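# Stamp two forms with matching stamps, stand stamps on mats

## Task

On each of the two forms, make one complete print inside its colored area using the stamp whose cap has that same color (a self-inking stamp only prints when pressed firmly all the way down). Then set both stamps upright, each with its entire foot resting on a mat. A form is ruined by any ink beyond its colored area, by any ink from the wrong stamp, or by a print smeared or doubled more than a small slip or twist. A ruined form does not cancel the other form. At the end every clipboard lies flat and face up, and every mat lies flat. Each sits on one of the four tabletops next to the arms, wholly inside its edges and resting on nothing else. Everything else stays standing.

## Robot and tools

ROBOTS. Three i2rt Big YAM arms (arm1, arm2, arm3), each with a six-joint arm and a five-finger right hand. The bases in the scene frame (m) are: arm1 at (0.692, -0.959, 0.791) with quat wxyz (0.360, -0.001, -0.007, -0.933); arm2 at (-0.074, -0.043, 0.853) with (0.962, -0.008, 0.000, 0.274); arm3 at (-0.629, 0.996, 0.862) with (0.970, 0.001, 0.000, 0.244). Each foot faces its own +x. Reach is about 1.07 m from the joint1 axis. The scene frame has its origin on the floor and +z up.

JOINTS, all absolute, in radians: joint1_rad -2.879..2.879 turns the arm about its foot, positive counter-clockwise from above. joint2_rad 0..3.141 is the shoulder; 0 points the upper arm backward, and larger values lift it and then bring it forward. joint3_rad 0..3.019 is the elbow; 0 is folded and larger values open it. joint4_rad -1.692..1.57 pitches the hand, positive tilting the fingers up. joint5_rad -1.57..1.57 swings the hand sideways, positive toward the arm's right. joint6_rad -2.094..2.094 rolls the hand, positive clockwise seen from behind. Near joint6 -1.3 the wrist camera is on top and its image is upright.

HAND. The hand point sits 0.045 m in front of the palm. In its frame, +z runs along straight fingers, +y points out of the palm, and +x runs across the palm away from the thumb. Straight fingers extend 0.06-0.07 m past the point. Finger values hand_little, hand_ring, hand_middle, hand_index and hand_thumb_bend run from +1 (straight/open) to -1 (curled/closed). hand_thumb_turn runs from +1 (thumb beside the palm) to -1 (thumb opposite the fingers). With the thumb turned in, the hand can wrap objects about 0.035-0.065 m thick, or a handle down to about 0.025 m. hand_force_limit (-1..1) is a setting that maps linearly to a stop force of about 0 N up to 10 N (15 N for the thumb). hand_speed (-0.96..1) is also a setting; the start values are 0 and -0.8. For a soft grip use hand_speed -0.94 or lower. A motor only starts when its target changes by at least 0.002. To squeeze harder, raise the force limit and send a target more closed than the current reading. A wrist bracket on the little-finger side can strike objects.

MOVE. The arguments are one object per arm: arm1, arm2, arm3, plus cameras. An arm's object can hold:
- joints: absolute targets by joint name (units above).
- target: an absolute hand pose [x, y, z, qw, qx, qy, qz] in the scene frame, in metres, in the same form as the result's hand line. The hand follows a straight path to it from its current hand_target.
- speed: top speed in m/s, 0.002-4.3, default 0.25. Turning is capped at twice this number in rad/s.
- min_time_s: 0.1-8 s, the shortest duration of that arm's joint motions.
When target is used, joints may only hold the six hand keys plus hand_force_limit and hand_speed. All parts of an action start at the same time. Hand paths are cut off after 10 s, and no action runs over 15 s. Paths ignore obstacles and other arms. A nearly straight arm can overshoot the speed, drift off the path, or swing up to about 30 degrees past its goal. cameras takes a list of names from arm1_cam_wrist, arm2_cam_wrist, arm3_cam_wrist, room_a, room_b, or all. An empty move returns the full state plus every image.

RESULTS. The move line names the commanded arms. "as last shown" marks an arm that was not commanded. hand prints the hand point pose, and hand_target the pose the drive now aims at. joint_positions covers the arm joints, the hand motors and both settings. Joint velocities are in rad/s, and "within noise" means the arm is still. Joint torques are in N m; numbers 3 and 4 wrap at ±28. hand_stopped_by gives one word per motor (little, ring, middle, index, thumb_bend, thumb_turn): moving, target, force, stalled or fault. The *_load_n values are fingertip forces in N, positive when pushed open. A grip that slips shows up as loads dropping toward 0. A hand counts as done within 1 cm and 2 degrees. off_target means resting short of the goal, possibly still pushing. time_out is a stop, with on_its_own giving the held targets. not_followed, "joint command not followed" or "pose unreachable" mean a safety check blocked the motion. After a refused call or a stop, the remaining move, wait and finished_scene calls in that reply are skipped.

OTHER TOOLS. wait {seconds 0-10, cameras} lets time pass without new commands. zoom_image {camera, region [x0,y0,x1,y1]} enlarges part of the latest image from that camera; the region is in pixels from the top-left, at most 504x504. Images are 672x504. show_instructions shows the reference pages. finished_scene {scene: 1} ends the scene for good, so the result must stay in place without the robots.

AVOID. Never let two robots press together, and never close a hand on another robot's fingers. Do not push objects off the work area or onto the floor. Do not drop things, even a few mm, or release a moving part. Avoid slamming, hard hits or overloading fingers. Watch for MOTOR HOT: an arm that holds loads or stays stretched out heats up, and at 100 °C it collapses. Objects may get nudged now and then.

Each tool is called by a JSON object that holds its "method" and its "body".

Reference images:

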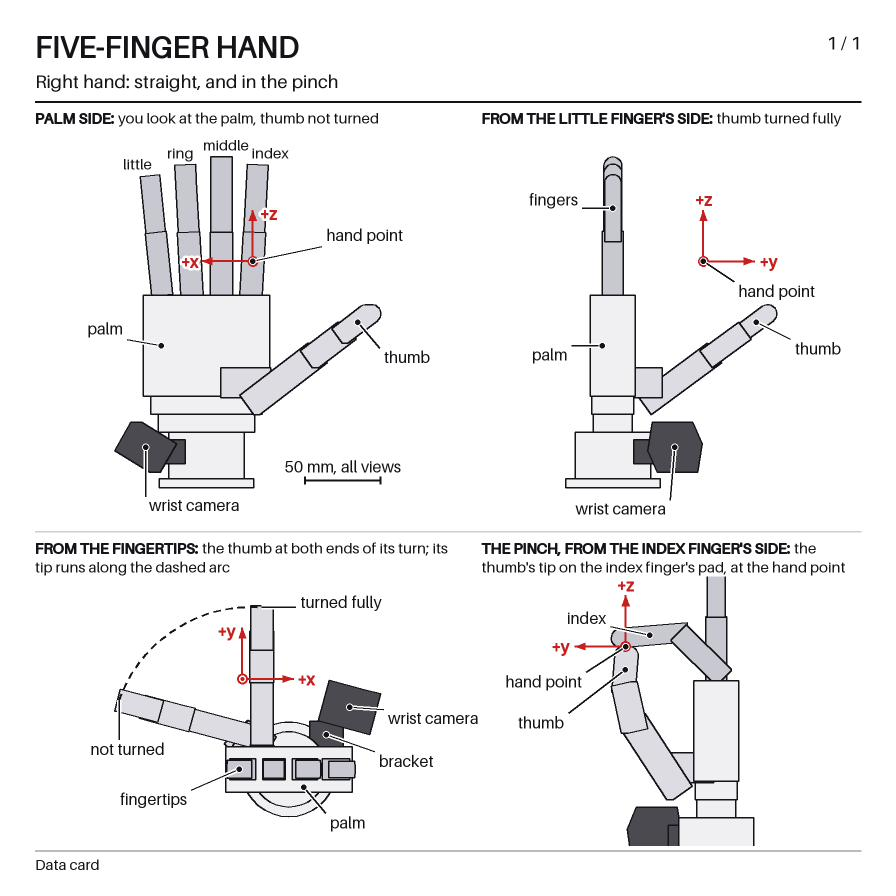

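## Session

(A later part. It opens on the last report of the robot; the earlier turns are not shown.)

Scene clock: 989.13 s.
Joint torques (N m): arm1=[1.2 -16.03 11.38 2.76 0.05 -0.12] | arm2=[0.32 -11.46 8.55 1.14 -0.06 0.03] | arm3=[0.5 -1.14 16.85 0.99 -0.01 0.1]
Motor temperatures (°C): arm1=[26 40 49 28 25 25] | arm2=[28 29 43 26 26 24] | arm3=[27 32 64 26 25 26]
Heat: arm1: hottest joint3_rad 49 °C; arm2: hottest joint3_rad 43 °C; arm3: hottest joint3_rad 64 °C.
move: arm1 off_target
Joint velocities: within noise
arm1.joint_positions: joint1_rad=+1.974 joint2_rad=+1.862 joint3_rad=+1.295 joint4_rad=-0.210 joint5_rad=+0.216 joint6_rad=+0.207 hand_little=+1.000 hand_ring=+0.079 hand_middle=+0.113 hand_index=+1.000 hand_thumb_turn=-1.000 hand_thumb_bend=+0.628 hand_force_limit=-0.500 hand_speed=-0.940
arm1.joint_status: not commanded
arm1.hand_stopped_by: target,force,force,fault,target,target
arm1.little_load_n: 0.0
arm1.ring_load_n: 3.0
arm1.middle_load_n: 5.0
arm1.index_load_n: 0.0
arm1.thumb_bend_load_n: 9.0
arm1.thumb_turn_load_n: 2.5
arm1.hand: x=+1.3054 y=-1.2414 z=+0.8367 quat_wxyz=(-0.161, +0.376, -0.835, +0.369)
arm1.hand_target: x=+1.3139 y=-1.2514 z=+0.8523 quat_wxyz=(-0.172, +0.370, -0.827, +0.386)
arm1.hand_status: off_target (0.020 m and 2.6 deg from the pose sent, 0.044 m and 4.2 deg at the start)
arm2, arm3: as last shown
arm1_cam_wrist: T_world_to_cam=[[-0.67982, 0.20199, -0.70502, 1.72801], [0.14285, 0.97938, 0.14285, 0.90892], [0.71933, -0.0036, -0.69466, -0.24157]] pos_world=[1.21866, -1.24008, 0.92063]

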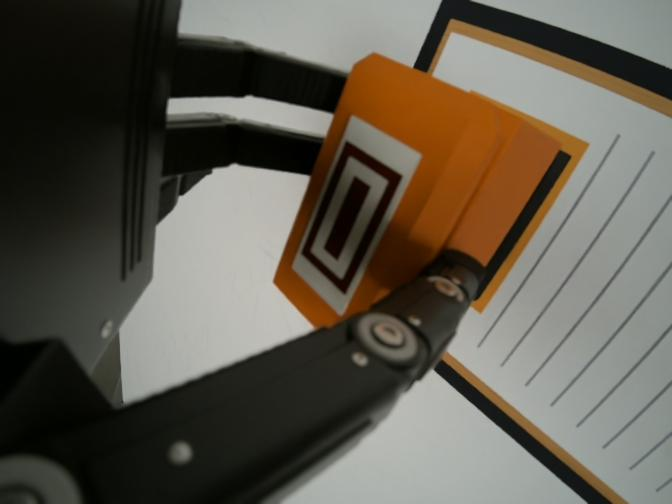

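{"method": "move", "body": {"arm1": {"target": [1.3165, -1.2515, 0.839, -0.17716, 0.37143, -0.82262, 0.39237], "speed": 0.1}, "cameras": ["arm1_cam_wrist"]}}

{"method": "zoom_image", "body": {"camera": "arm1_cam_wrist", "region": [440, 70, 620, 340]}}

Scene clock: 992.00 s.
Joint torques (N m): arm1=[1.32 -15.38 10.95 2.86 0.04 -0.13] | arm2=[0.32 -11.46 8.55 1.14 -0.05 0.04] | arm3=[0.32 -1.08 16.85 1.01 0 0.09]
Motor temperatures (°C): arm1=[26 40 49 28 25 25] | arm2=[28 29 43 26 26 24] | arm3=[27 32 64 26 25 26]
Heat: arm1: hottest joint3_rad 49 °C; arm2: hottest joint3_rad 43 °C; arm3: hottest joint3_rad 64 °C.
move: arm1 off_target
Joint velocities: within noise
arm1.joint_positions: joint1_rad=+1.974 joint2_rad=+1.873 joint3_rad=+1.278 joint4_rad=-0.152 joint5_rad=+0.215 joint6_rad=+0.200 hand_little=+1.000 hand_ring=+0.079 hand_middle=+0.113 hand_index=+1.000 hand_thumb_turn=-1.000 hand_thumb_bend=+0.628 hand_force_limit=-0.500 hand_speed=-0.940
arm1.joint_status: not commanded
arm1.hand_stopped_by: target,force,force,fault,target,target
arm1.little_load_n: 0.0
arm1.ring_load_n: 2.5
arm1.middle_load_n: 5.0
arm1.index_load_n: 0.0
arm1.thumb_bend_load_n: 9.0
arm1.thumb_turn_load_n: 2.5
arm1.hand: x=+1.3092 y=-1.2435 z=+0.8303 quat_wxyz=(-0.168, +0.375, -0.829, +0.379)
arm1.hand_target: x=+1.3162 y=-1.2515 z=+0.8394 quat_wxyz=(-0.177, +0.371, -0.823, +0.392)
arm1.hand_status: off_target (0.014 m and 2.0 deg from the pose sent, 0.015 m and 3.6 deg at the start)
arm2, arm3: as last shown
arm1_cam_wrist: T_world_to_cam=[[-0.66424, 0.18693, -0.72377, 1.70295], [0.13412, 0.98232, 0.13062, 0.93656], [0.73539, -0.01031, -0.67757, -0.29227]] pos_world=[1.22049, -1.24135, 0.91217]

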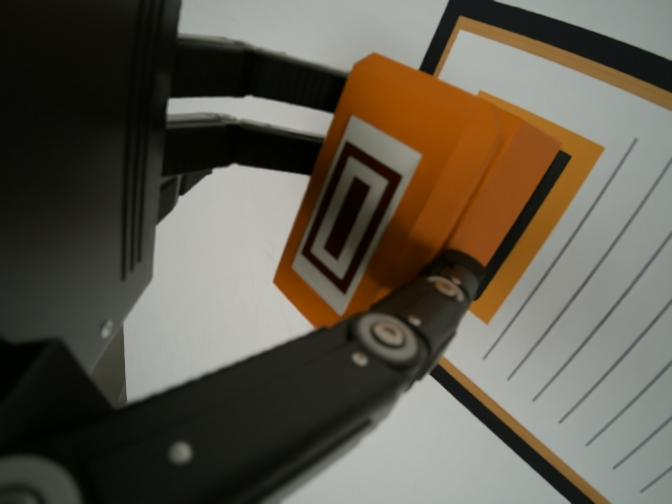

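Scaled by 1.867 from the camera's image (finer frame: 960x720).

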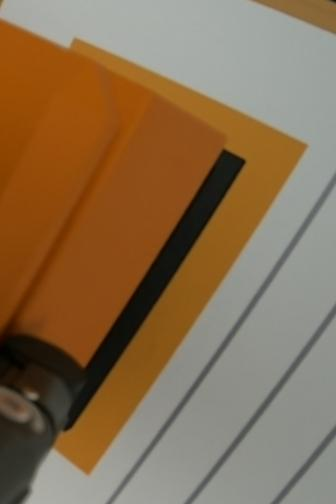

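{"method": "move", "body": {"arm1": {"target": [1.3158, -1.2498, 0.831, -0.17554, 0.37219, -0.82431, 0.38877], "speed": 0.1}, "cameras": ["arm1_cam_wrist"]}}

{"method": "zoom_image", "body": {"camera": "arm1_cam_wrist", "region": [440, 70, 620, 340]}}

Scene clock: 995.63 s.
Joint torques (N m): arm1=[1.32 -15.21 10.71 2.7 0.06 -0.09] | arm2=[0.32 -11.52 8.55 1.16 -0.06 0.04] | arm3=[0.5 -1.08 16.83 1.01 -0.01 0.11]
Motor temperatures (°C): arm1=[26 40 49 28 25 25] | arm2=[28 29 43 26 26 24] | arm3=[27 32 64 26 25 26]
Heat: arm1: hottest joint3_rad 49 °C; arm2: hottest joint3_rad 43 °C; arm3: hottest joint3_rad 64 °C.
move: arm1 off_target
Joint velocities: within noise
arm1.joint_positions: joint1_rad=+1.974 joint2_rad=+1.881 joint3_rad=+1.275 joint4_rad=-0.144 joint5_rad=+0.214 joint6_rad=+0.200 hand_little=+1.000 hand_ring=+0.079 hand_middle=+0.113 hand_index=+1.000 hand_thumb_turn=-1.000 hand_thumb_bend=+0.628 hand_force_limit=-0.500 hand_speed=-0.940
arm1.joint_status: not commanded
arm1.hand_stopped_by: target,force,force,fault,target,target
arm1.little_load_n: 0.0
arm1.ring_load_n: 3.0
arm1.middle_load_n: 5.0
arm1.index_load_n: 0.0
arm1.thumb_bend_load_n: 8.5
arm1.thumb_turn_load_n: 2.5
arm1.hand: x=+1.3092 y=-1.2433 z=+0.8252 quat_wxyz=(-0.168, +0.376, -0.829, +0.378)
arm1.hand_target: x=+1.3155 y=-1.2498 z=+0.8310 quat_wxyz=(-0.175, +0.372, -0.824, +0.389)
arm1.hand_status: off_target (0.011 m and 1.6 deg from the pose sent, 0.009 m and 1.5 deg at the start)
arm2.joint_positions: joint1_rad=-0.205 joint2_rad=+1.338 joint3_rad=+1.140 joint4_rad=-0.547 joint5_rad=-0.177 joint6_rad=-0.166 hand_little=+1.000 hand_ring=+1.000 hand_middle=+1.000 hand_index=+1.000 hand_thumb_turn=-1.000 hand_thumb_bend=+1.000 hand_force_limit=+0.100 hand_speed=-0.500
arm2.joint_status: not commanded
arm2.hand_stopped_by: target,target,target,target,target,target
arm2.little_load_n: 0.0
arm2.ring_load_n: 0.0
arm2.middle_load_n: 0.0
arm2.index_load_n: 0.0
arm2.thumb_bend_load_n: 0.0
arm2.thumb_turn_load_n: 0.0
arm2.hand: x=+0.3990 y=+0.1900 z=+1.0670 quat_wxyz=(-0.354, +0.808, -0.426, +0.198)
arm2.hand_target: x=+0.3930 y=+0.1909 z=+1.0612 quat_wxyz=(-0.349, +0.810, -0.430, +0.191)
arm2.hand_status: not commanded
arm3.joint_positions: joint1_rad=-0.085 joint2_rad=+0.663 joint3_rad=+0.707 joint4_rad=-0.823 joint5_rad=+0.001 joint6_rad=-0.013 hand_little=+1.000 hand_ring=+1.000 hand_middle=+1.000 hand_index=+1.000 hand_thumb_turn=-1.000 hand_thumb_bend=+1.000 hand_force_limit=+0.100 hand_speed=-0.500
arm3.joint_status: not commanded
arm3.hand_stopped_by: target,target,target,target,target,target
arm3.little_load_n: 0.0
arm3.ring_load_n: 0.0
arm3.middle_load_n: 0.0
arm3.index_load_n: 0.0
arm3.thumb_bend_load_n: 0.0
arm3.thumb_turn_load_n: 0.0
arm3.hand: x=-0.3698 y=+1.1403 z=+1.0649 quat_wxyz=(-0.322, +0.774, -0.502, +0.214)
arm3.hand_target: x=-0.3612 y=+1.1493 z=+1.0994 quat_wxyz=(-0.345, +0.765, -0.496, +0.223)
arm3.hand_status: not commanded
arm1_cam_wrist: T_world_to_cam=[[-0.66595, 0.18764, -0.72202, 1.70091], [0.13351, 0.9822, 0.13211, 0.93643], [0.73396, -0.00842, -0.67915, -0.29021]] pos_world=[1.22069, -1.24136, 0.90727]

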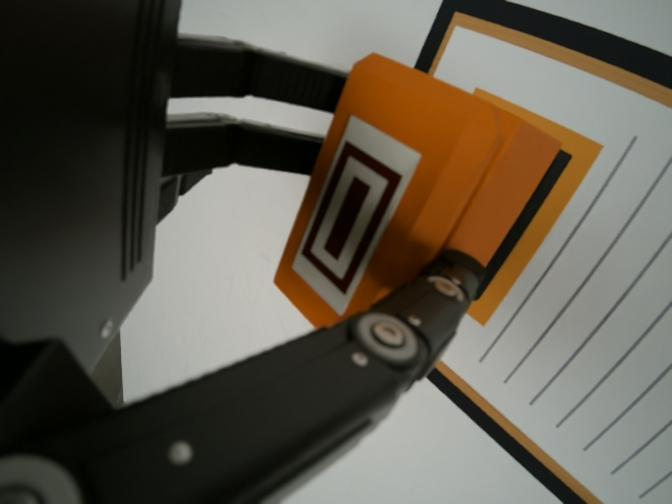

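Scaled by 1.867 from the camera's image (finer frame: 960x720).

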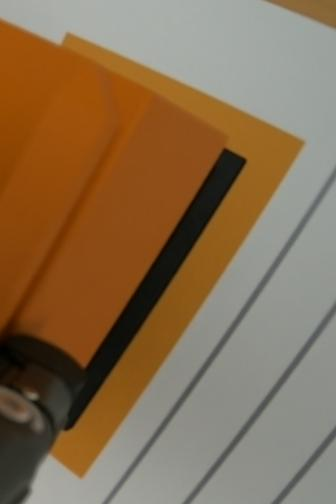

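{"method": "move", "body": {"arm1": {"target": [1.330, -1.238, 0.925, -0.17716, 0.37143, -0.82262, 0.39237], "speed": 0.2}}}

{"method": "move", "body": {"arm1": {"target": [1.3150, -1.2497, 0.850, -0.17554, 0.37219, -0.82431, 0.38877], "speed": 0.1}}}

Scene clock: 1000.53 s.
Joint torques (N m): arm1=[2.32 -16.21 15.58 1.26 0.31 0.02] | arm2=[0.32 -11.52 8.57 1.13 -0.06 0.03] | arm3=[0.56 -0.91 16.83 0.98 -0.02 0.1]
Motor temperatures (°C): arm1=[26 40 49 28 25 25] | arm2=[28 29 43 26 26 24] | arm3=[27 32 64 26 25 26]
Heat: arm1: hottest joint3_rad 49 °C; arm2: hottest joint3_rad 43 °C; arm3: hottest joint3_rad 64 °C.
move: arm1 off_target
Joint velocities: within noise
arm1.joint_positions: joint1_rad=+1.989 joint2_rad=+1.798 joint3_rad=+1.358 joint4_rad=-0.336 joint5_rad=+0.231 joint6_rad=+0.202 hand_little=+1.000 hand_ring=+0.079 hand_middle=+0.113 hand_index=+1.000 hand_thumb_turn=-1.000 hand_thumb_bend=+0.628 hand_force_limit=-0.500 hand_speed=-0.940
arm1.joint_status: not commanded
arm1.hand_stopped_by: target,force,force,fault,target,target
arm1.little_load_n: 0.0
arm1.ring_load_n: 2.5
arm1.middle_load_n: 5.0
arm1.index_load_n: 0.0
arm1.thumb_bend_load_n: 8.5
arm1.thumb_turn_load_n: 2.5
arm1.hand: x=+1.3090 y=-1.2348 z=+0.8897 quat_wxyz=(-0.157, +0.381, -0.831, +0.373)
arm1.hand_target: x=+1.3283 y=-1.2372 z=+0.9255 quat_wxyz=(-0.177, +0.371, -0.823, +0.392)
arm1.hand_status: off_target (0.041 m and 3.6 deg from the pose sent, 0.102 m and 2.1 deg at the start)
arm2, arm3: as last shown
pictures: none

Scene clock: 1002.07 s.
Joint torques (N m): arm1=[1.08 -15.85 11.33 2.74 0.05 -0.11] | arm2=[0.32 -11.46 8.57 1.16 -0.06 0.04] | arm3=[0.56 -1.2 16.87 1.01 -0.01 0.1]
Motor temperatures (°C): arm1=[26 40 49 28 25 25] | arm2=[28 29 43 26 26 24] | arm3=[27 32 64 26 25 26]
Heat: arm1: hottest joint3_rad 49 °C; arm2: hottest joint3_rad 43 °C; arm3: hottest joint3_rad 64 °C.
move: arm1 off_target
Joint velocities: within noise
arm1.joint_positions: joint1_rad=+1.977 joint2_rad=+1.862 joint3_rad=+1.285 joint4_rad=-0.189 joint5_rad=+0.214 joint6_rad=+0.201 hand_little=+1.000 hand_ring=+0.079 hand_middle=+0.113 hand_index=+1.000 hand_thumb_turn=-1.000 hand_thumb_bend=+0.628 hand_force_limit=-0.500 hand_speed=-0.940
arm1.joint_status: not commanded
arm1.hand_stopped_by: target,force,force,fault,target,target
arm1.little_load_n: 0.0
arm1.ring_load_n: 3.0
arm1.middle_load_n: 5.0
arm1.index_load_n: 0.0
arm1.thumb_bend_load_n: 9.0
arm1.thumb_turn_load_n: 2.5
arm1.hand: x=+1.3062 y=-1.2397 z=+0.8353 quat_wxyz=(-0.164, +0.378, -0.831, +0.372)
arm1.hand_target: x=+1.3145 y=-1.2496 z=+0.8502 quat_wxyz=(-0.175, +0.372, -0.824, +0.389)
arm1.hand_status: off_target (0.020 m and 2.5 deg from the pose sent, 0.043 m and 3.1 deg at the start)
arm2, arm3: as last shown
pictures: none

{"method": "move", "body": {"arm1": {"target": [1.3155, -1.2500, 0.829, -0.17554, 0.37219, -0.82431, 0.38877], "speed": 0.1}, "cameras": ["arm1_cam_wrist"]}}

{"method": "zoom_image", "body": {"camera": "arm1_cam_wrist", "region": [440, 70, 620, 340]}}

Scene clock: 1003.87 s.
Joint torques (N m): arm1=[1.08 -15.03 10.56 2.69 0.07 -0.11] | arm2=[0.32 -11.52 8.55 1.14 -0.06 0.03] | arm3=[0.38 -1.03 16.87 1.01 -0.02 0.11]
Motor temperatures (°C): arm1=[26 40 48 28 25 25] | arm2=[28 29 43 26 26 24] | arm3=[27 32 64 26 25 26]
Heat: arm1: hottest joint3_rad 48 °C; arm2: hottest joint3_rad 43 °C; arm3: hottest joint3_rad 64 °C.
move: arm1 done
Joint velocities: within noise
arm1.joint_positions: joint1_rad=+1.977 joint2_rad=+1.882 joint3_rad=+1.274 joint4_rad=-0.139 joint5_rad=+0.214 joint6_rad=+0.200 hand_little=+1.000 hand_ring=+0.079 hand_middle=+0.113 hand_index=+1.000 hand_thumb_turn=-1.000 hand_thumb_bend=+0.628 hand_force_limit=-0.500 hand_speed=-0.940
arm1.joint_status: not commanded
arm1.hand_stopped_by: target,force,force,fault,target,target
arm1.little_load_n: 0.0
arm1.ring_load_n: 3.0
arm1.middle_load_n: 4.5
arm1.index_load_n: 0.0
arm1.thumb_bend_load_n: 8.0
arm1.thumb_turn_load_n: 2.0
arm1.hand: x=+1.3107 y=-1.2419 z=+0.8251 quat_wxyz=(-0.170, +0.376, -0.828, +0.379)
arm1.hand_target: x=+1.3152 y=-1.2500 z=+0.8292 quat_wxyz=(-0.175, +0.372, -0.824, +0.389)
arm1.hand_status: done (0.010 m and 1.4 deg from the pose sent, 0.015 m and 2.5 deg at the start)
arm2, arm3: as last shown
arm1_cam_wrist: T_world_to_cam=[[-0.66354, 0.18537, -0.72481, 1.69781], [0.13057, 0.98264, 0.13179, 0.93952], [0.73666, -0.00719, -0.67623, -0.29577]] pos_world=[1.22178, -1.24006, 0.90676]

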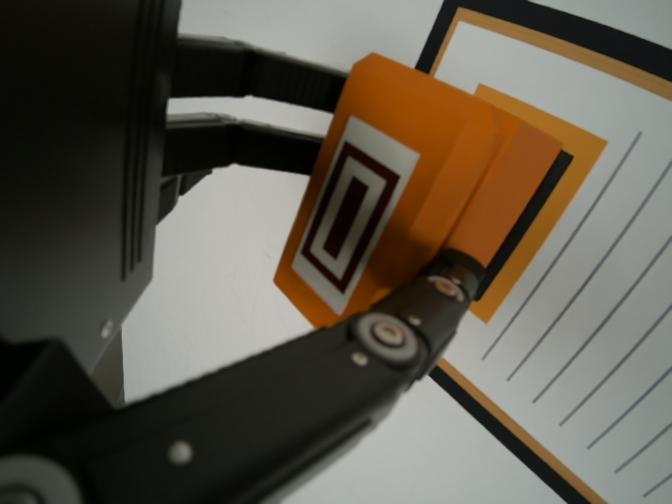

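Scaled by 1.867 from the camera's image (finer frame: 960x720).

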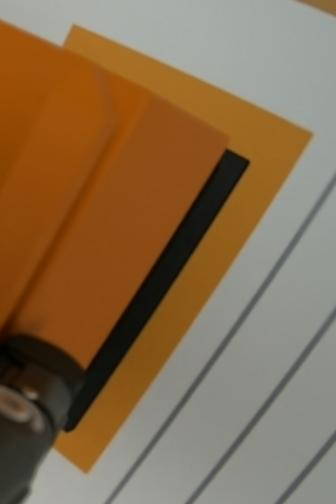

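{"method": "move", "body": {"arm1": {"target": [1.330, -1.238, 0.925, -0.17716, 0.37143, -0.82262, 0.39237], "speed": 0.2}}}

{"method": "move", "body": {"arm1": {"target": [1.3150, -1.2497, 0.850, -0.17554, 0.37219, -0.82431, 0.38877], "speed": 0.1}}}

{"method": "move", "body": {"arm1": {"target": [1.3142, -1.2496, 0.829, -0.17256, 0.37007, -0.82731, 0.38577], "speed": 0.1}, "cameras": ["arm1_cam_wrist"]}}

{"method": "zoom_image", "body": {"camera": "arm1_cam_wrist", "region": [440, 70, 620, 340]}}

Scene clock: 1009.40 s.
Joint torques (N m): arm1=[2.32 -16.32 15.6 1.4 0.31 0.03] | arm2=[0.26 -11.46 8.58 1.14 -0.05 0.04] | arm3=[0.44 -1.08 16.84 0.99 0 0.1]
Motor temperatures (°C): arm1=[26 41 48 28 25 25] | arm2=[28 29 43 26 26 24] | arm3=[27 32 64 26 25 26]
Heat: arm1: hottest joint3_rad 48 °C; arm2: hottest joint3_rad 43 °C; arm3: hottest joint3_rad 64 °C.
move: arm1 off_target
Joint velocities: within noise
arm1.joint_positions: joint1_rad=+1.989 joint2_rad=+1.798 joint3_rad=+1.358 joint4_rad=-0.336 joint5_rad=+0.231 joint6_rad=+0.202 hand_little=+1.000 hand_ring=+0.079 hand_middle=+0.113 hand_index=+1.000 hand_thumb_turn=-1.000 hand_thumb_bend=+0.628 hand_force_limit=-0.500 hand_speed=-0.940
arm1.joint_status: not commanded
arm1.hand_stopped_by: target,force,force,fault,target,target
arm1.little_load_n: 0.0
arm1.ring_load_n: 2.5
arm1.middle_load_n: 4.5
arm1.index_load_n: 0.0
arm1.thumb_bend_load_n: 8.0
arm1.thumb_turn_load_n: 2.0
arm1.hand: x=+1.3089 y=-1.2350 z=+0.8894 quat_wxyz=(-0.157, +0.381, -0.832, +0.372)
arm1.hand_target: x=+1.3283 y=-1.2372 z=+0.9256 quat_wxyz=(-0.178, +0.371, -0.823, +0.392)
arm1.hand_status: off_target (0.041 m and 3.6 deg from the pose sent, 0.102 m and 1.9 deg at the start)
arm2, arm3: as last shown
pictures: none

Scene clock: 1010.93 s.
Joint torques (N m): arm1=[1.08 -15.79 11.33 2.73 0.05 -0.11] | arm2=[0.38 -11.52 8.55 1.14 -0.05 0.04] | arm3=[0.44 -1.08 16.81 0.99 -0.01 0.1]
Motor temperatures (°C): arm1=[26 41 48 28 25 25] | arm2=[28 29 43 26 26 24] | arm3=[27 32 65 26 25 26]
Heat: arm1: hottest joint3_rad 48 °C; arm2: hottest joint3_rad 43 °C; arm3: hottest joint3_rad 65 °C.
move: arm1 off_target
Joint velocities: within noise
arm1.joint_positions: joint1_rad=+1.977 joint2_rad=+1.862 joint3_rad=+1.285 joint4_rad=-0.189 joint5_rad=+0.214 joint6_rad=+0.201 hand_little=+1.000 hand_ring=+0.079 hand_middle=+0.113 hand_index=+1.000 hand_thumb_turn=-1.000 hand_thumb_bend=+0.628 hand_force_limit=-0.500 hand_speed=-0.940
arm1.joint_status: not commanded
arm1.hand_stopped_by: target,force,force,fault,target,target
arm1.little_load_n: 0.0
arm1.ring_load_n: 2.0
arm1.middle_load_n: 5.0
arm1.index_load_n: 0.0
arm1.thumb_bend_load_n: 8.0
arm1.thumb_turn_load_n: 2.0
arm1.hand: x=+1.3062 y=-1.2397 z=+0.8353 quat_wxyz=(-0.164, +0.378, -0.831, +0.372)
arm1.hand_target: x=+1.3145 y=-1.2496 z=+0.8503 quat_wxyz=(-0.175, +0.372, -0.824, +0.389)
arm1.hand_status: off_target (0.020 m and 2.5 deg from the pose sent, 0.042 m and 3.1 deg at the start)
arm2, arm3: as last shown
pictures: none

Scene clock: 1011.97 s.
Joint torques (N m): arm1=[1.14 -15.09 10.62 2.61 0.18 -0.06] | arm2=[0.32 -11.52 8.55 1.13 -0.06 0.04] | arm3=[0.38 -1.2 16.83 0.98 -0.01 0.1]
Motor temperatures (°C): arm1=[26 41 48 28 25 25] | arm2=[28 29 43 26 26 24] | arm3=[27 32 65 26 25 26]
Heat: arm1: hottest joint3_rad 48 °C; arm2: hottest joint3_rad 43 °C; arm3: hottest joint3_rad 65 °C.
move: arm1 done
Joint velocities: within noise
arm1.joint_positions: joint1_rad=+1.977 joint2_rad=+1.881 joint3_rad=+1.277 joint4_rad=-0.151 joint5_rad=+0.215 joint6_rad=+0.201 hand_little=+1.000 hand_ring=+0.079 hand_middle=+0.113 hand_index=+1.000 hand_thumb_turn=-1.000 hand_thumb_bend=+0.628 hand_force_limit=-0.500 hand_speed=-0.940
arm1.joint_status: not commanded
arm1.hand_stopped_by: target,force,force,fault,target,target
arm1.little_load_n: 0.0
arm1.ring_load_n: 2.5
arm1.middle_load_n: 4.5
arm1.index_load_n: 0.0
arm1.thumb_bend_load_n: 8.0
arm1.thumb_turn_load_n: 2.0
arm1.hand: x=+1.3092 y=-1.2414 z=+0.8248 quat_wxyz=(-0.167, +0.377, -0.830, +0.376)
arm1.hand_target: x=+1.3139 y=-1.2496 z=+0.8291 quat_wxyz=(-0.172, +0.370, -0.827, +0.386)
arm1.hand_status: done (0.010 m and 1.5 deg from the pose sent, 0.014 m and 2.1 deg at the start)
arm2, arm3: as last shown
arm2.middle_load_n: -0.5
arm1_cam_wrist: T_world_to_cam=[[-0.66945, 0.1885, -0.71854, 1.70302], [0.13283, 0.98206, 0.13387, 0.93388], [0.73088, -0.00583, -0.68248, -0.28044]] pos_world=[1.221, -1.23977, 0.90728]

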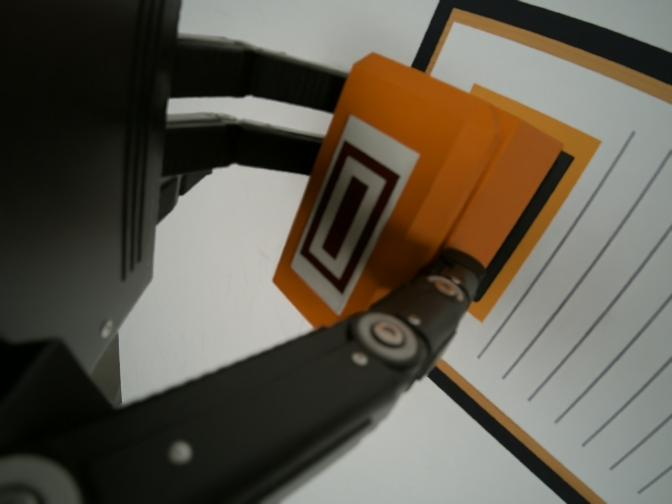

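Scaled by 1.867 from the camera's image (finer frame: 960x720).

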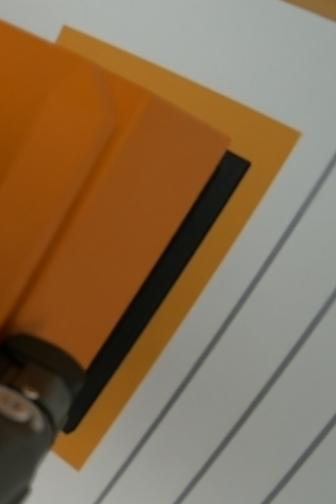

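{"method": "move", "body": {"arm1": {"joints": {"joint2_rad": 1.9314, "joint3_rad": 1.2515, "joint4_rad": -0.1249}, "min_time_s": 1.5}, "cameras": ["arm1_cam_wrist"]}}

{"method": "zoom_image", "body": {"camera": "arm1_cam_wrist", "region": [440, 70, 620, 340]}}

Scene clock: 1019.33 s.
Joint torques (N m): arm1=[1.2 -11.93 8.29 2 0.13 -0.05] | arm2=[0.32 -11.46 8.55 1.14 -0.06 0.03] | arm3=[0.44 -0.97 16.87 1.02 0 0.1]
Motor temperatures (°C): arm1=[26 40 48 28 25 25] | arm2=[28 29 43 26 26 24] | arm3=[27 32 65 26 25 26]
Heat: arm1: hottest joint3_rad 48 °C; arm2: hottest joint3_rad 43 °C; arm3: hottest joint3_rad 65 °C.
move: arm1 done
Joint velocities: within noise
arm1.joint_positions: joint1_rad=+1.977 joint2_rad=+1.886 joint3_rad=+1.269 joint4_rad=-0.133 joint5_rad=+0.216 joint6_rad=+0.201 hand_little=+1.000 hand_ring=+0.079 hand_middle=+0.113 hand_index=+1.000 hand_thumb_turn=-1.000 hand_thumb_bend=+0.628 hand_force_limit=-0.500 hand_speed=-0.940
arm1.joint_status: all done
arm1.hand_stopped_by: target,force,force,fault,target,target
arm1.little_load_n: 0.0
arm1.ring_load_n: 1.5
arm1.middle_load_n: 3.0
arm1.index_load_n: 0.0
arm1.thumb_bend_load_n: 7.0
arm1.thumb_turn_load_n: 0.5
arm1.hand: x=+1.3091 y=-1.2417 z=+0.8209 quat_wxyz=(-0.168, +0.376, -0.829, +0.378)
arm1.hand_target: x=+1.2964 y=-1.2421 z=+0.7849 quat_wxyz=(-0.150, +0.380, -0.839, +0.360)
arm1.hand_status: not commanded
arm2, arm3: as last shown
arm1_cam_wrist: T_world_to_cam=[[-0.666, 0.18687, -0.72217, 1.69668], [0.13297, 0.98235, 0.13156, 0.93678], [0.73401, -0.00841, -0.67909, -0.29315]] pos_world=[1.22059, -1.23976, 0.90297]

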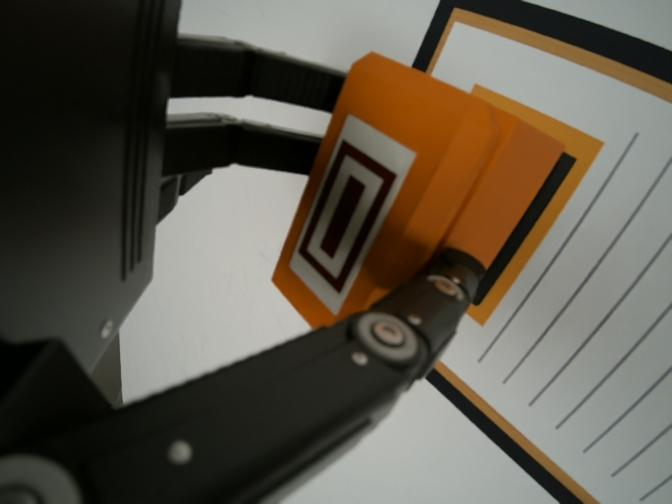

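Scaled by 1.867 from the camera's image (finer frame: 960x720).

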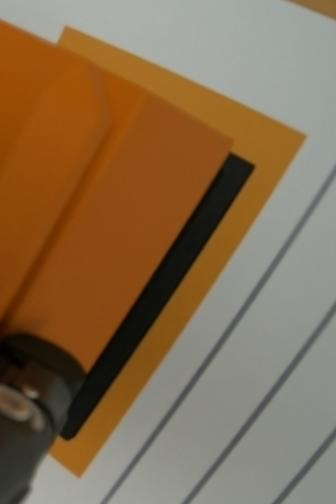

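{"method": "move", "body": {"arm1": {"joints": {"joint2_rad": 1.957, "joint3_rad": 1.236, "joint4_rad": -0.1165}, "min_time_s": 1.0}, "cameras": ["arm1_cam_wrist"]}}

Scene clock: 1023.63 s.
Joint torques (N m): arm1=[1.08 -11.16 7.39 1.74 0.13 -0.05] | arm2=[0.26 -11.52 8.55 1.14 -0.06 0.03] | arm3=[0.5 -1.08 16.83 1.01 0 0.1]
Motor temperatures (°C): arm1=[26 40 47 28 25 25] | arm2=[28 29 43 26 26 24] | arm3=[27 32 65 26 25 26]
Heat: arm1: hottest joint3_rad 47 °C; arm2: hottest joint3_rad 43 °C; arm3: hottest joint3_rad 65 °C.
move: arm1 done
Joint velocities: within noise
arm1.joint_positions: joint1_rad=+1.977 joint2_rad=+1.901 joint3_rad=+1.261 joint4_rad=-0.118 joint5_rad=+0.216 joint6_rad=+0.201 hand_little=+1.000 hand_ring=+0.079 hand_middle=+0.113 hand_index=+1.000 hand_thumb_turn=-1.000 hand_thumb_bend=+0.628 hand_force_limit=-0.500 hand_speed=-0.940
arm1.joint_status: all done
arm1.hand_stopped_by: target,force,force,fault,target,target
arm1.little_load_n: 0.0
arm1.ring_load_n: 1.5
arm1.middle_load_n: 3.5
arm1.index_load_n: 0.0
arm1.thumb_bend_load_n: 8.5
arm1.thumb_turn_load_n: 1.0
arm1.hand: x=+1.3076 y=-1.2411 z=+0.8100 quat_wxyz=(-0.166, +0.377, -0.830, +0.376)
arm1.hand_target: x=+1.2877 y=-1.2383 z=+0.7624 quat_wxyz=(-0.140, +0.384, -0.844, +0.349)
arm1.hand_status: not commanded
arm2.joint_positions: joint1_rad=-0.205 joint2_rad=+1.338 joint3_rad=+1.140 joint4_rad=-0.547 joint5_rad=-0.177 joint6_rad=-0.166 hand_little=+1.000 hand_ring=+1.000 hand_middle=+1.000 hand_index=+1.000 hand_thumb_turn=-1.000 hand_thumb_bend=+1.000 hand_force_limit=+0.100 hand_speed=-0.500
arm2.joint_status: not commanded
arm2.hand_stopped_by: target,target,target,target,target,target
arm2.little_load_n: 0.0
arm2.ring_load_n: 0.0
arm2.middle_load_n: 0.0
arm2.index_load_n: 0.0
arm2.thumb_bend_load_n: 0.0
arm2.thumb_turn_load_n: 0.0
arm2.hand: x=+0.3990 y=+0.1900 z=+1.0670 quat_wxyz=(-0.354, +0.808, -0.426, +0.198)
arm2.hand_target: x=+0.3930 y=+0.1909 z=+1.0612 quat_wxyz=(-0.349, +0.810, -0.430, +0.191)
arm2.hand_status: not commanded
arm3.joint_positions: joint1_rad=-0.085 joint2_rad=+0.663 joint3_rad=+0.707 joint4_rad=-0.823 joint5_rad=+0.001 joint6_rad=-0.013 hand_little=+1.000 hand_ring=+1.000 hand_middle=+1.000 hand_index=+1.000 hand_thumb_turn=-1.000 hand_thumb_bend=+1.000 hand_force_limit=+0.100 hand_speed=-0.500
arm3.joint_status: not commanded
arm3.hand_stopped_by: target,target,target,target,target,target
arm3.little_load_n: 0.0
arm3.ring_load_n: 0.0
arm3.middle_load_n: 0.0
arm3.index_load_n: 0.0
arm3.thumb_bend_load_n: 0.0
arm3.thumb_turn_load_n: 0.0
arm3.hand: x=-0.3698 y=+1.1403 z=+1.0649 quat_wxyz=(-0.322, +0.774, -0.502, +0.214)
arm3.hand_target: x=-0.3612 y=+1.1493 z=+1.0994 quat_wxyz=(-0.345, +0.765, -0.496, +0.223)
arm3.hand_status: not commanded
arm1_cam_wrist: T_world_to_cam=[[-0.67076, 0.1891, -0.71716, 1.69265], [0.13396, 0.98194, 0.13363, 0.93441], [0.72948, -0.00644, -0.68397, -0.28708]] pos_world=[1.21961, -1.23947, 0.89269]

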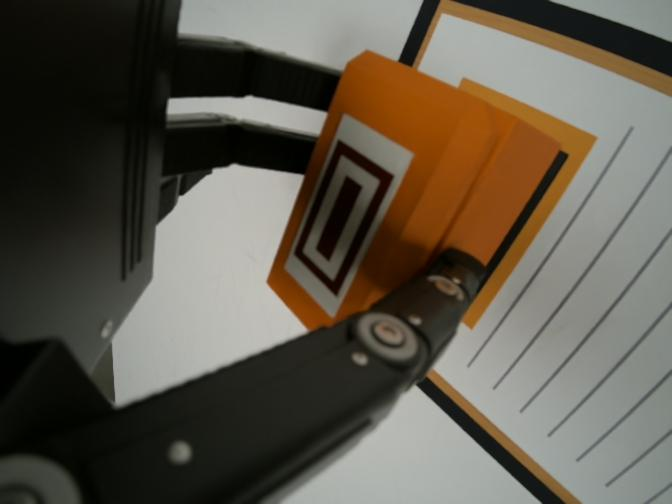

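{"method": "move", "body": {"arm1": {"joints": {"joint2_rad": 1.982, "joint3_rad": 1.2265, "joint4_rad": -0.106}, "min_time_s": 1.0}, "cameras": ["arm1_cam_wrist"]}}

{"method": "zoom_image", "body": {"camera": "arm1_cam_wrist", "region": [440, 70, 620, 340]}}

Scene clock: 1027.80 s.
Joint torques (N m): arm1=[1.2 -10.64 6.82 1.54 0.14 -0.05] | arm2=[0.26 -11.46 8.54 1.14 -0.06 0.04] | arm3=[0.38 -1.08 16.87 1.01 -0.01 0.1]
Motor temperatures (°C): arm1=[26 40 47 28 25 25] | arm2=[28 29 43 26 26 24] | arm3=[27 32 65 26 25 26]
Heat: arm1: hottest joint3_rad 47 °C; arm2: hottest joint3_rad 43 °C; arm3: hottest joint3_rad 65 °C.
move: arm1 done
Joint velocities: within noise
arm1.joint_positions: joint1_rad=+1.977 joint2_rad=+1.918 joint3_rad=+1.257 joint4_rad=-0.104 joint5_rad=+0.216 joint6_rad=+0.201 hand_little=+1.000 hand_ring=+0.079 hand_middle=+0.113 hand_index=+1.000 hand_thumb_turn=-1.000 hand_thumb_bend=+0.628 hand_force_limit=-0.500 hand_speed=-0.940
arm1.joint_status: all done
arm1.hand_stopped_by: target,force,force,fault,target,target
arm1.little_load_n: 0.0
arm1.ring_load_n: 1.5
arm1.middle_load_n: 4.0
arm1.index_load_n: 0.0
arm1.thumb_bend_load_n: 9.0
arm1.thumb_turn_load_n: 1.0
arm1.hand: x=+1.3070 y=-1.2410 z=+0.7992 quat_wxyz=(-0.164, +0.378, -0.831, +0.374)
arm1.hand_target: x=+1.2819 y=-1.2359 z=+0.7441 quat_wxyz=(-0.133, +0.387, -0.847, +0.340)
arm1.hand_status: not commanded
arm2, arm3: as last shown
arm1_cam_wrist: T_world_to_cam=[[-0.67519, 0.19125, -0.71242, 1.68903], [0.13493, 0.98153, 0.13561, 0.93238], [0.7252, -0.00456, -0.68852, -0.28258]] pos_world=[1.21952, -1.23947, 0.8823]

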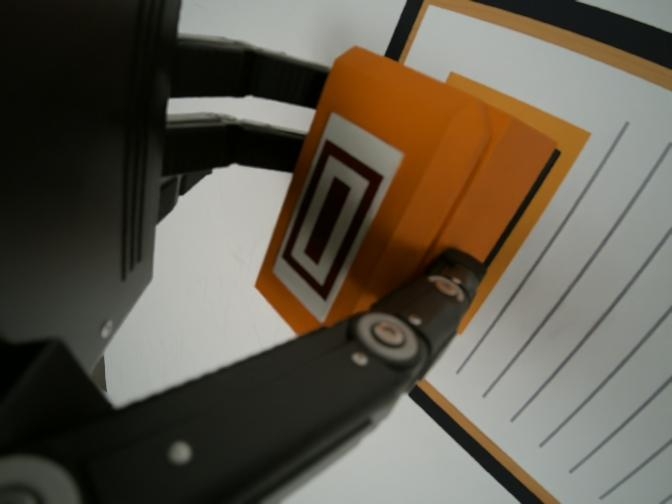

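Scaled by 1.867 from the camera's image (finer frame: 960x720).

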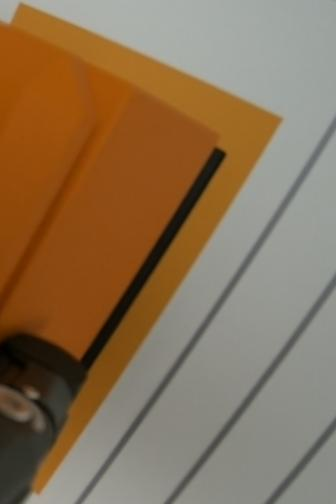

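{"method": "move", "body": {"arm1": {"joints": {"hand_middle": -0.2, "hand_speed": -0.94, "hand_force_limit": 0.4}}}}

{"method": "move", "body": {"arm1": {"joints": {"hand_ring": -0.2, "hand_speed": -0.94, "hand_force_limit": 0.0}}, "cameras": ["arm1_cam_wrist"]}}

Scene clock: 1036.87 s.
Joint torques (N m): arm1=[1.08 -10.64 6.79 1.5 0.14 -0.06] | arm2=[0.32 -11.52 8.57 1.16 -0.06 0.03] | arm3=[0.38 -1.14 16.81 1.03 0 0.11]
Motor temperatures (°C): arm1=[26 39 45 27 25 25] | arm2=[28 29 43 26 26 24] | arm3=[27 32 65 26 25 26]
Heat: arm1: hottest joint3_rad 45 °C; arm2: hottest joint3_rad 43 °C; arm3: hottest joint3_rad 65 °C.
move: arm1 off_target
Joint velocities: within noise
arm1.joint_positions: joint1_rad=+1.977 joint2_rad=+1.918 joint3_rad=+1.257 joint4_rad=-0.102 joint5_rad=+0.216 joint6_rad=+0.201 hand_little=+1.000 hand_ring=+0.079 hand_middle=+0.105 hand_index=+1.000 hand_thumb_turn=-1.000 hand_thumb_bend=+0.628 hand_force_limit=+0.400 hand_speed=-0.940
arm1.joint_status: hand_middle off_target (ended at +0.105, target -0.200); the others done
arm1.hand_stopped_by: target,force,force,fault,target,target
arm1.little_load_n: 0.0
arm1.ring_load_n: 0.0
arm1.middle_load_n: 7.0
arm1.index_load_n: 0.0
arm1.thumb_bend_load_n: 11.0
arm1.thumb_turn_load_n: 1.0
arm1.hand: x=+1.3073 y=-1.2411 z=+0.7994 quat_wxyz=(-0.164, +0.378, -0.831, +0.374)
arm1.hand_target: x=+1.2820 y=-1.2359 z=+0.7441 quat_wxyz=(-0.133, +0.387, -0.847, +0.340)
arm1.hand_status: not commanded
arm2, arm3: as last shown
arm2.little_load_n: -0.5
pictures: none

Scene clock: 1037.43 s.
Joint torques (N m): arm1=[1.14 -10.46 6.83 1.51 0.14 -0.06] | arm2=[0.26 -11.46 8.57 1.16 -0.06 0.03] | arm3=[0.32 -1.08 16.84 0.99 -0.01 0.1]
Motor temperatures (°C): arm1=[26 39 45 27 25 25] | arm2=[28 29 43 26 26 24] | arm3=[27 32 65 26 25 26]
Heat: arm1: hottest joint3_rad 45 °C; arm2: hottest joint3_rad 43 °C; arm3: hottest joint3_rad 65 °C.
move: arm1 off_target
Joint velocities: within noise
arm1.joint_positions: joint1_rad=+1.977 joint2_rad=+1.918 joint3_rad=+1.257 joint4_rad=-0.102 joint5_rad=+0.216 joint6_rad=+0.201 hand_little=+1.000 hand_ring=+0.064 hand_middle=+0.105 hand_index=+1.000 hand_thumb_turn=-1.000 hand_thumb_bend=+0.629 hand_force_limit=+0.000 hand_speed=-0.940
arm1.joint_status: hand_ring off_target (ended at +0.064, target -0.200); the others done
arm1.hand_stopped_by: target,force,force,fault,target,target
arm1.little_load_n: 0.0
arm1.ring_load_n: 6.0
arm1.middle_load_n: 5.0
arm1.index_load_n: 0.0
arm1.thumb_bend_load_n: 14.0
arm1.thumb_turn_load_n: 1.0
arm1.hand: x=+1.3073 y=-1.2412 z=+0.7995 quat_wxyz=(-0.164, +0.378, -0.831, +0.374)
arm1.hand_target: x=+1.2819 y=-1.2359 z=+0.7441 quat_wxyz=(-0.133, +0.387, -0.847, +0.340)
arm1.hand_status: not commanded
arm2, arm3: as last shown
arm2.little_load_n: 0.0
arm2.ring_load_n: 0.5
arm3.ring_load_n: -0.5
arm1_cam_wrist: T_world_to_cam=[[-0.67399, 0.19061, -0.71373, 1.68822], [0.13461, 0.98165, 0.13505, 0.93346], [0.72637, -0.00506, -0.68728, -0.28571]] pos_world=[1.21972, -1.23957, 0.8825]

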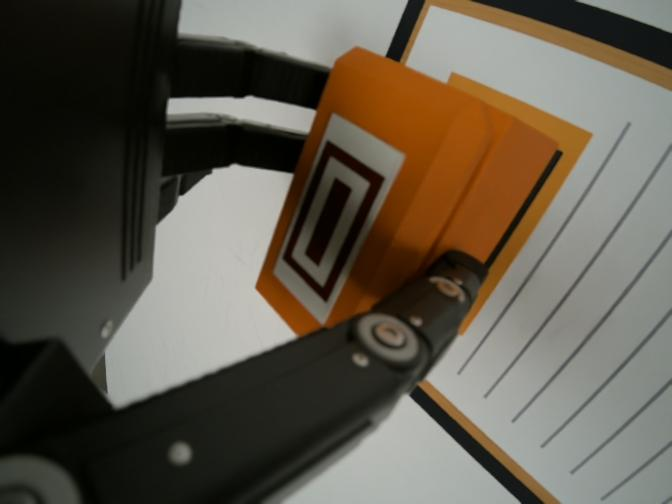

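{"method": "zoom_image", "body": {"camera": "arm1_cam_wrist", "region": [440, 70, 620, 340]}}

Scaled by 1.867 from the camera's image (finer frame: 960x720).

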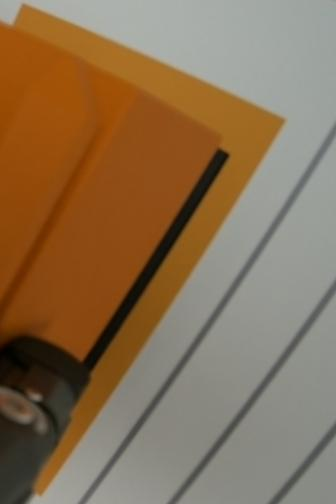

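{"method": "zoom_image", "body": {"camera": "arm1_cam_wrist", "region": [480, 125, 600, 275]}}

Scaled by 3.360 from the camera's image (finer frame: 960x720).

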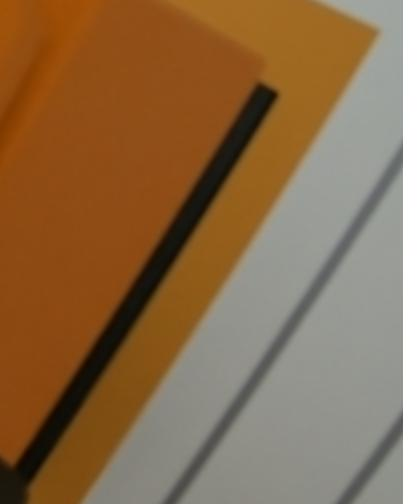

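{"method": "move", "body": {"arm1": {"joints": {"joint2_rad": 2.011, "joint3_rad": 1.2148, "joint4_rad": -0.0896}, "min_time_s": 1.0}, "cameras": ["arm1_cam_wrist"]}}

{"method": "zoom_image", "body": {"camera": "arm1_cam_wrist", "region": [480, 125, 600, 275]}}

Scene clock: 1047.83 s.
Joint torques (N m): arm1=[1.14 -9.58 6.11 1.4 0.13 -0.05] | arm2=[0.26 -11.52 8.55 1.14 -0.06 0.04] | arm3=[0.5 -1.2 16.85 1.01 -0.01 0.1]
Motor temperatures (°C): arm1=[26 39 44 27 25 25] | arm2=[28 29 43 26 26 24] | arm3=[27 32 65 26 25 26]
Heat: arm1: hottest joint3_rad 44 °C; arm2: hottest joint3_rad 43 °C; arm3: hottest joint3_rad 65 °C.
move: arm1 done
Joint velocities: within noise
arm1.joint_positions: joint1_rad=+1.977 joint2_rad=+1.934 joint3_rad=+1.252 joint4_rad=-0.083 joint5_rad=+0.216 joint6_rad=+0.201 hand_little=+1.000 hand_ring=+0.064 hand_middle=+0.105 hand_index=+1.000 hand_thumb_turn=-1.000 hand_thumb_bend=+0.629 hand_force_limit=+0.000 hand_speed=-0.940
arm1.joint_status: all done
arm1.hand_stopped_by: target,force,force,fault,target,target
arm1.little_load_n: 0.0
arm1.ring_load_n: 5.5
arm1.middle_load_n: 4.5
arm1.index_load_n: 0.0
arm1.thumb_bend_load_n: 14.5
arm1.thumb_turn_load_n: 1.5
arm1.hand: x=+1.3071 y=-1.2412 z=+0.7896 quat_wxyz=(-0.164, +0.378, -0.831, +0.373)
arm1.hand_target: x=+1.2751 y=-1.2329 z=+0.7234 quat_wxyz=(-0.126, +0.389, -0.850, +0.332)
arm1.hand_status: not commanded
arm2, arm3: as last shown
arm2.ring_load_n: 0.0
arm3.ring_load_n: 0.0
arm1_cam_wrist: T_world_to_cam=[[-0.67548, 0.19138, -0.71211, 1.68262], [0.13501, 0.9815, 0.13572, 0.93363], [0.72491, -0.00447, -0.68883, -0.28844]] pos_world=[1.21963, -1.23967, 0.8728]

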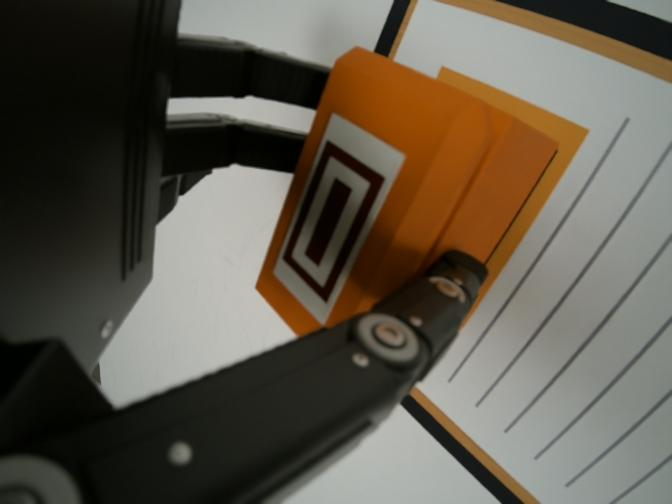

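Scaled by 3.360 from the camera's image (finer frame: 960x720).

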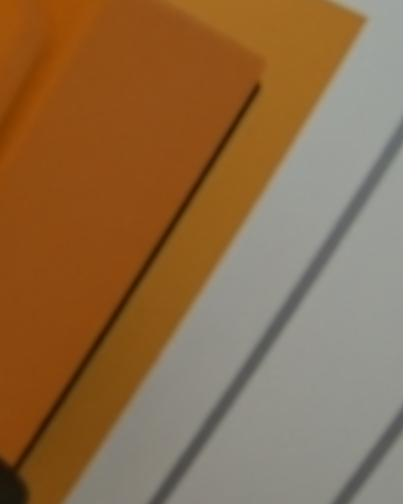

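{"method": "move", "body": {"arm1": {"joints": {"joint2_rad": 2.04, "joint3_rad": 1.198, "joint4_rad": -0.0952}, "min_time_s": 1.0}, "cameras": ["arm1_cam_wrist"]}}

{"method": "zoom_image", "body": {"camera": "arm1_cam_wrist", "region": [480, 125, 600, 275]}}

Scene clock: 1053.00 s.
Joint torques (N m): arm1=[1.08 -8.64 4.74 0.73 0.14 -0.04] | arm2=[0.32 -11.52 8.57 1.14 -0.06 0.04] | arm3=[0.38 -1.08 16.87 1.01 -0.01 0.11]
Motor temperatures (°C): arm1=[26 39 43 27 25 25] | arm2=[28 29 43 26 26 24] | arm3=[27 32 65 26 25 26]
Heat: arm1: hottest joint3_rad 43 °C; arm2: hottest joint3_rad 43 °C; arm3: hottest joint3_rad 65 °C.
move: arm1 done
Joint velocities: within noise
arm1.joint_positions: joint1_rad=+1.977 joint2_rad=+1.949 joint3_rad=+1.249 joint4_rad=-0.074 joint5_rad=+0.216 joint6_rad=+0.201 hand_little=+1.000 hand_ring=+0.064 hand_middle=+0.105 hand_index=+1.000 hand_thumb_turn=-1.000 hand_thumb_bend=+0.629 hand_force_limit=+0.000 hand_speed=-0.940
arm1.joint_status: all done
arm1.hand_stopped_by: target,force,force,fault,target,target
arm1.little_load_n: -0.5
arm1.ring_load_n: 5.0
arm1.middle_load_n: 4.5
arm1.index_load_n: 0.0
arm1.thumb_bend_load_n: 14.5
arm1.thumb_turn_load_n: 1.5
arm1.hand: x=+1.3057 y=-1.2407 z=+0.7800 quat_wxyz=(-0.161, +0.379, -0.833, +0.370)
arm1.hand_target: x=+1.2602 y=-1.2263 z=+0.6983 quat_wxyz=(-0.110, +0.396, -0.856, +0.313)
arm1.hand_status: not commanded
arm2, arm3: as last shown
arm2.index_load_n: -0.5
arm1_cam_wrist: T_world_to_cam=[[-0.68134, 0.19416, -0.70575, 1.68089], [0.13625, 0.98097, 0.13834, 0.93029], [0.71918, -0.0019, -0.69482, -0.27873]] pos_world=[1.21895, -1.23948, 0.86392]

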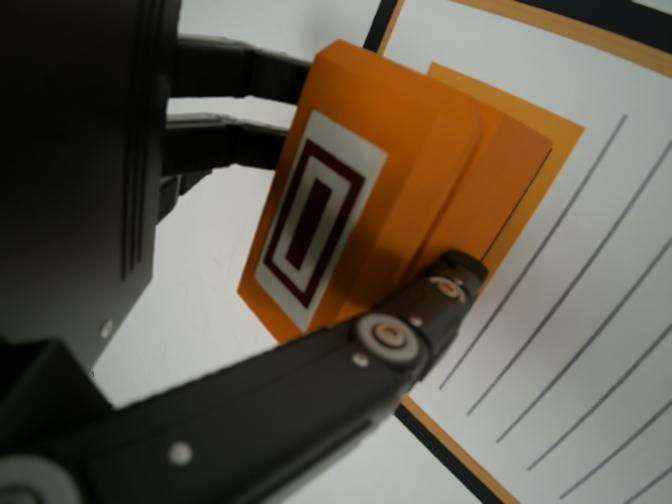

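Scaled by 3.360 from the camera's image (finer frame: 960x720).

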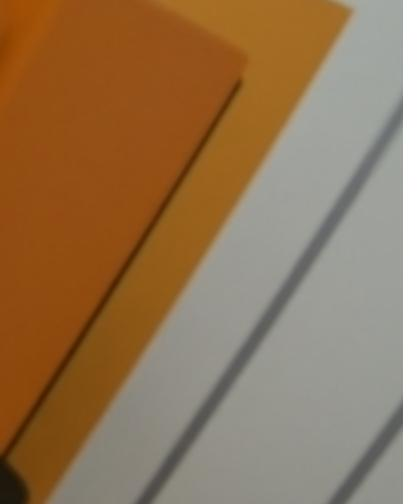

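{"method": "move", "body": {"arm1": {"joints": {"joint2_rad": 1.955, "joint3_rad": 1.24, "joint4_rad": -0.105}, "min_time_s": 2.0}, "cameras": ["arm1_cam_wrist"]}}

{"method": "zoom_image", "body": {"camera": "arm1_cam_wrist", "region": [480, 125, 600, 275]}}

Scene clock: 1059.20 s.
Joint torques (N m): arm1=[1.14 -13.27 8.76 0.59 0.14 -0.05] | arm2=[0.32 -11.52 8.55 1.13 -0.06 0.03] | arm3=[0.44 -1.08 16.83 0.99 -0.01 0.1]
Motor temperatures (°C): arm1=[26 39 43 27 25 25] | arm2=[28 29 43 26 26 24] | arm3=[27 32 65 26 25 26]
Heat: arm1: hottest joint3_rad 43 °C; arm2: hottest joint3_rad 43 °C; arm3: hottest joint3_rad 65 °C.
move: arm1 done
Joint velocities: within noise
arm1.joint_positions: joint1_rad=+1.977 joint2_rad=+1.925 joint3_rad=+1.249 joint4_rad=-0.081 joint5_rad=+0.216 joint6_rad=+0.201 hand_little=+1.000 hand_ring=+0.064 hand_middle=+0.105 hand_index=+1.000 hand_thumb_turn=-1.000 hand_thumb_bend=+0.629 hand_force_limit=+0.000 hand_speed=-0.940
arm1.joint_status: all done
arm1.hand_stopped_by: target,force,force,fault,target,target
arm1.little_load_n: 0.0
arm1.ring_load_n: 5.5
arm1.middle_load_n: 5.0
arm1.index_load_n: 0.0
arm1.thumb_bend_load_n: 13.5
arm1.thumb_turn_load_n: 1.5
arm1.hand: x=+1.3074 y=-1.2412 z=+0.7947 quat_wxyz=(-0.166, +0.377, -0.830, +0.376)
arm1.hand_target: x=+1.2924 y=-1.2404 z=+0.7673 quat_wxyz=(-0.146, +0.381, -0.841, +0.355)
arm1.hand_status: not commanded
arm2, arm3: as last shown
arm2.index_load_n: 0.0
arm1_cam_wrist: T_world_to_cam=[[-0.67005, 0.1888, -0.71791, 1.68082], [0.13383, 0.98199, 0.13334, 0.93698], [0.73015, -0.00673, -0.68325, -0.29922]] pos_world=[1.21931, -1.23947, 0.87728]

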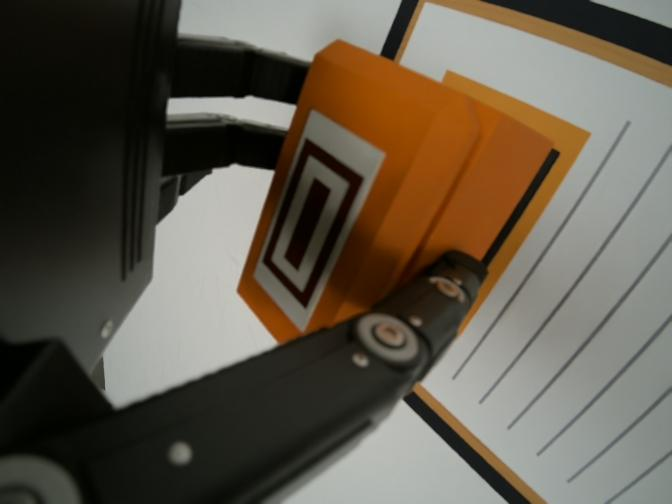

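Scaled by 3.360 from the camera's image (finer frame: 960x720).

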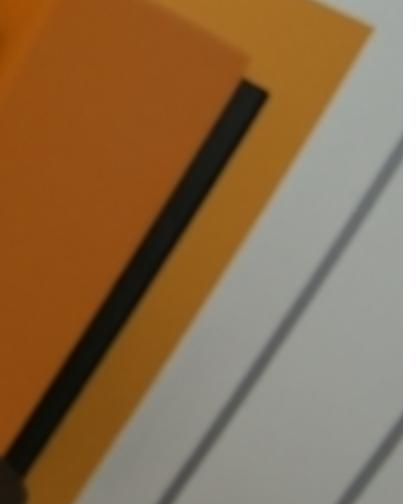

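{"method": "move", "body": {"arm1": {"joints": {"joint2_rad": 1.905, "joint3_rad": 1.275, "joint4_rad": -0.12}, "min_time_s": 2.0}, "cameras": ["arm1_cam_wrist"]}}

{"method": "zoom_image", "body": {"camera": "arm1_cam_wrist", "region": [440, 70, 620, 340]}}

Scene clock: 1062.17 s.
Joint torques (N m): arm1=[1.14 -15.15 11.82 0.76 0.13 -0.05] | arm2=[0.38 -11.52 8.55 1.14 -0.06 0.04] | arm3=[0.44 -1.2 16.85 1.02 -0.01 0.1]
Motor temperatures (°C): arm1=[26 39 43 27 25 25] | arm2=[28 29 43 26 26 24] | arm3=[27 32 65 26 25 26]
Heat: arm1: hottest joint3_rad 43 °C; arm2: hottest joint3_rad 43 °C; arm3: hottest joint3_rad 65 °C.
move: arm1 done
Joint velocities: within noise
arm1.joint_positions: joint1_rad=+1.977 joint2_rad=+1.901 joint3_rad=+1.252 joint4_rad=-0.099 joint5_rad=+0.216 joint6_rad=+0.201 hand_little=+1.000 hand_ring=+0.064 hand_middle=+0.105 hand_index=+1.000 hand_thumb_turn=-1.000 hand_thumb_bend=+0.629 hand_force_limit=+0.000 hand_speed=-0.940
arm1.joint_status: all done
arm1.hand_stopped_by: target,force,force,fault,target,target
arm1.little_load_n: 0.0
arm1.ring_load_n: 5.5
arm1.middle_load_n: 5.5
arm1.index_load_n: 0.0
arm1.thumb_bend_load_n: 12.0
arm1.thumb_turn_load_n: 2.0
arm1.hand: x=+1.3077 y=-1.2412 z=+0.8090 quat_wxyz=(-0.169, +0.376, -0.829, +0.379)
arm1.hand_target: x=+1.3102 y=-1.2481 z=+0.8135 quat_wxyz=(-0.167, +0.372, -0.830, +0.379)
arm1.hand_status: not commanded
arm2, arm3: as last shown
arm1_cam_wrist: T_world_to_cam=[[-0.66399, 0.18599, -0.72424, 1.68492], [0.13265, 0.98251, 0.13069, 0.93938], [0.73588, -0.0093, -0.67705, -0.30538]] pos_world=[1.21889, -1.23916, 0.89076]

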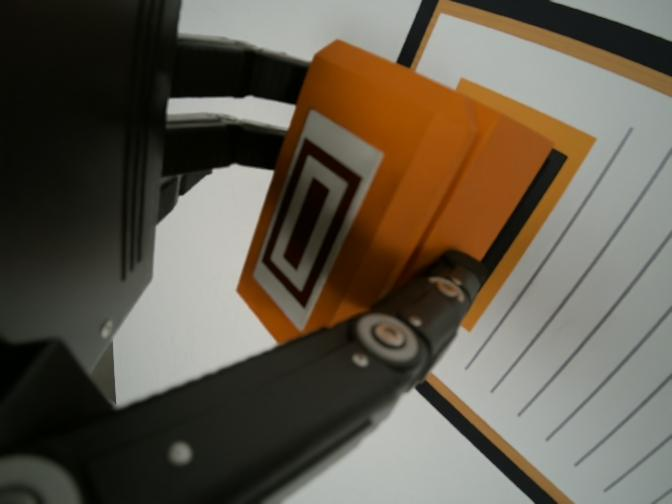

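Scaled by 1.867 from the camera's image (finer frame: 960x720).

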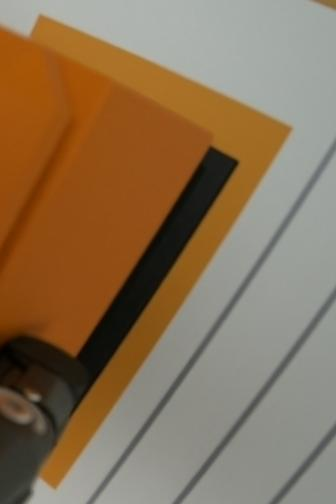

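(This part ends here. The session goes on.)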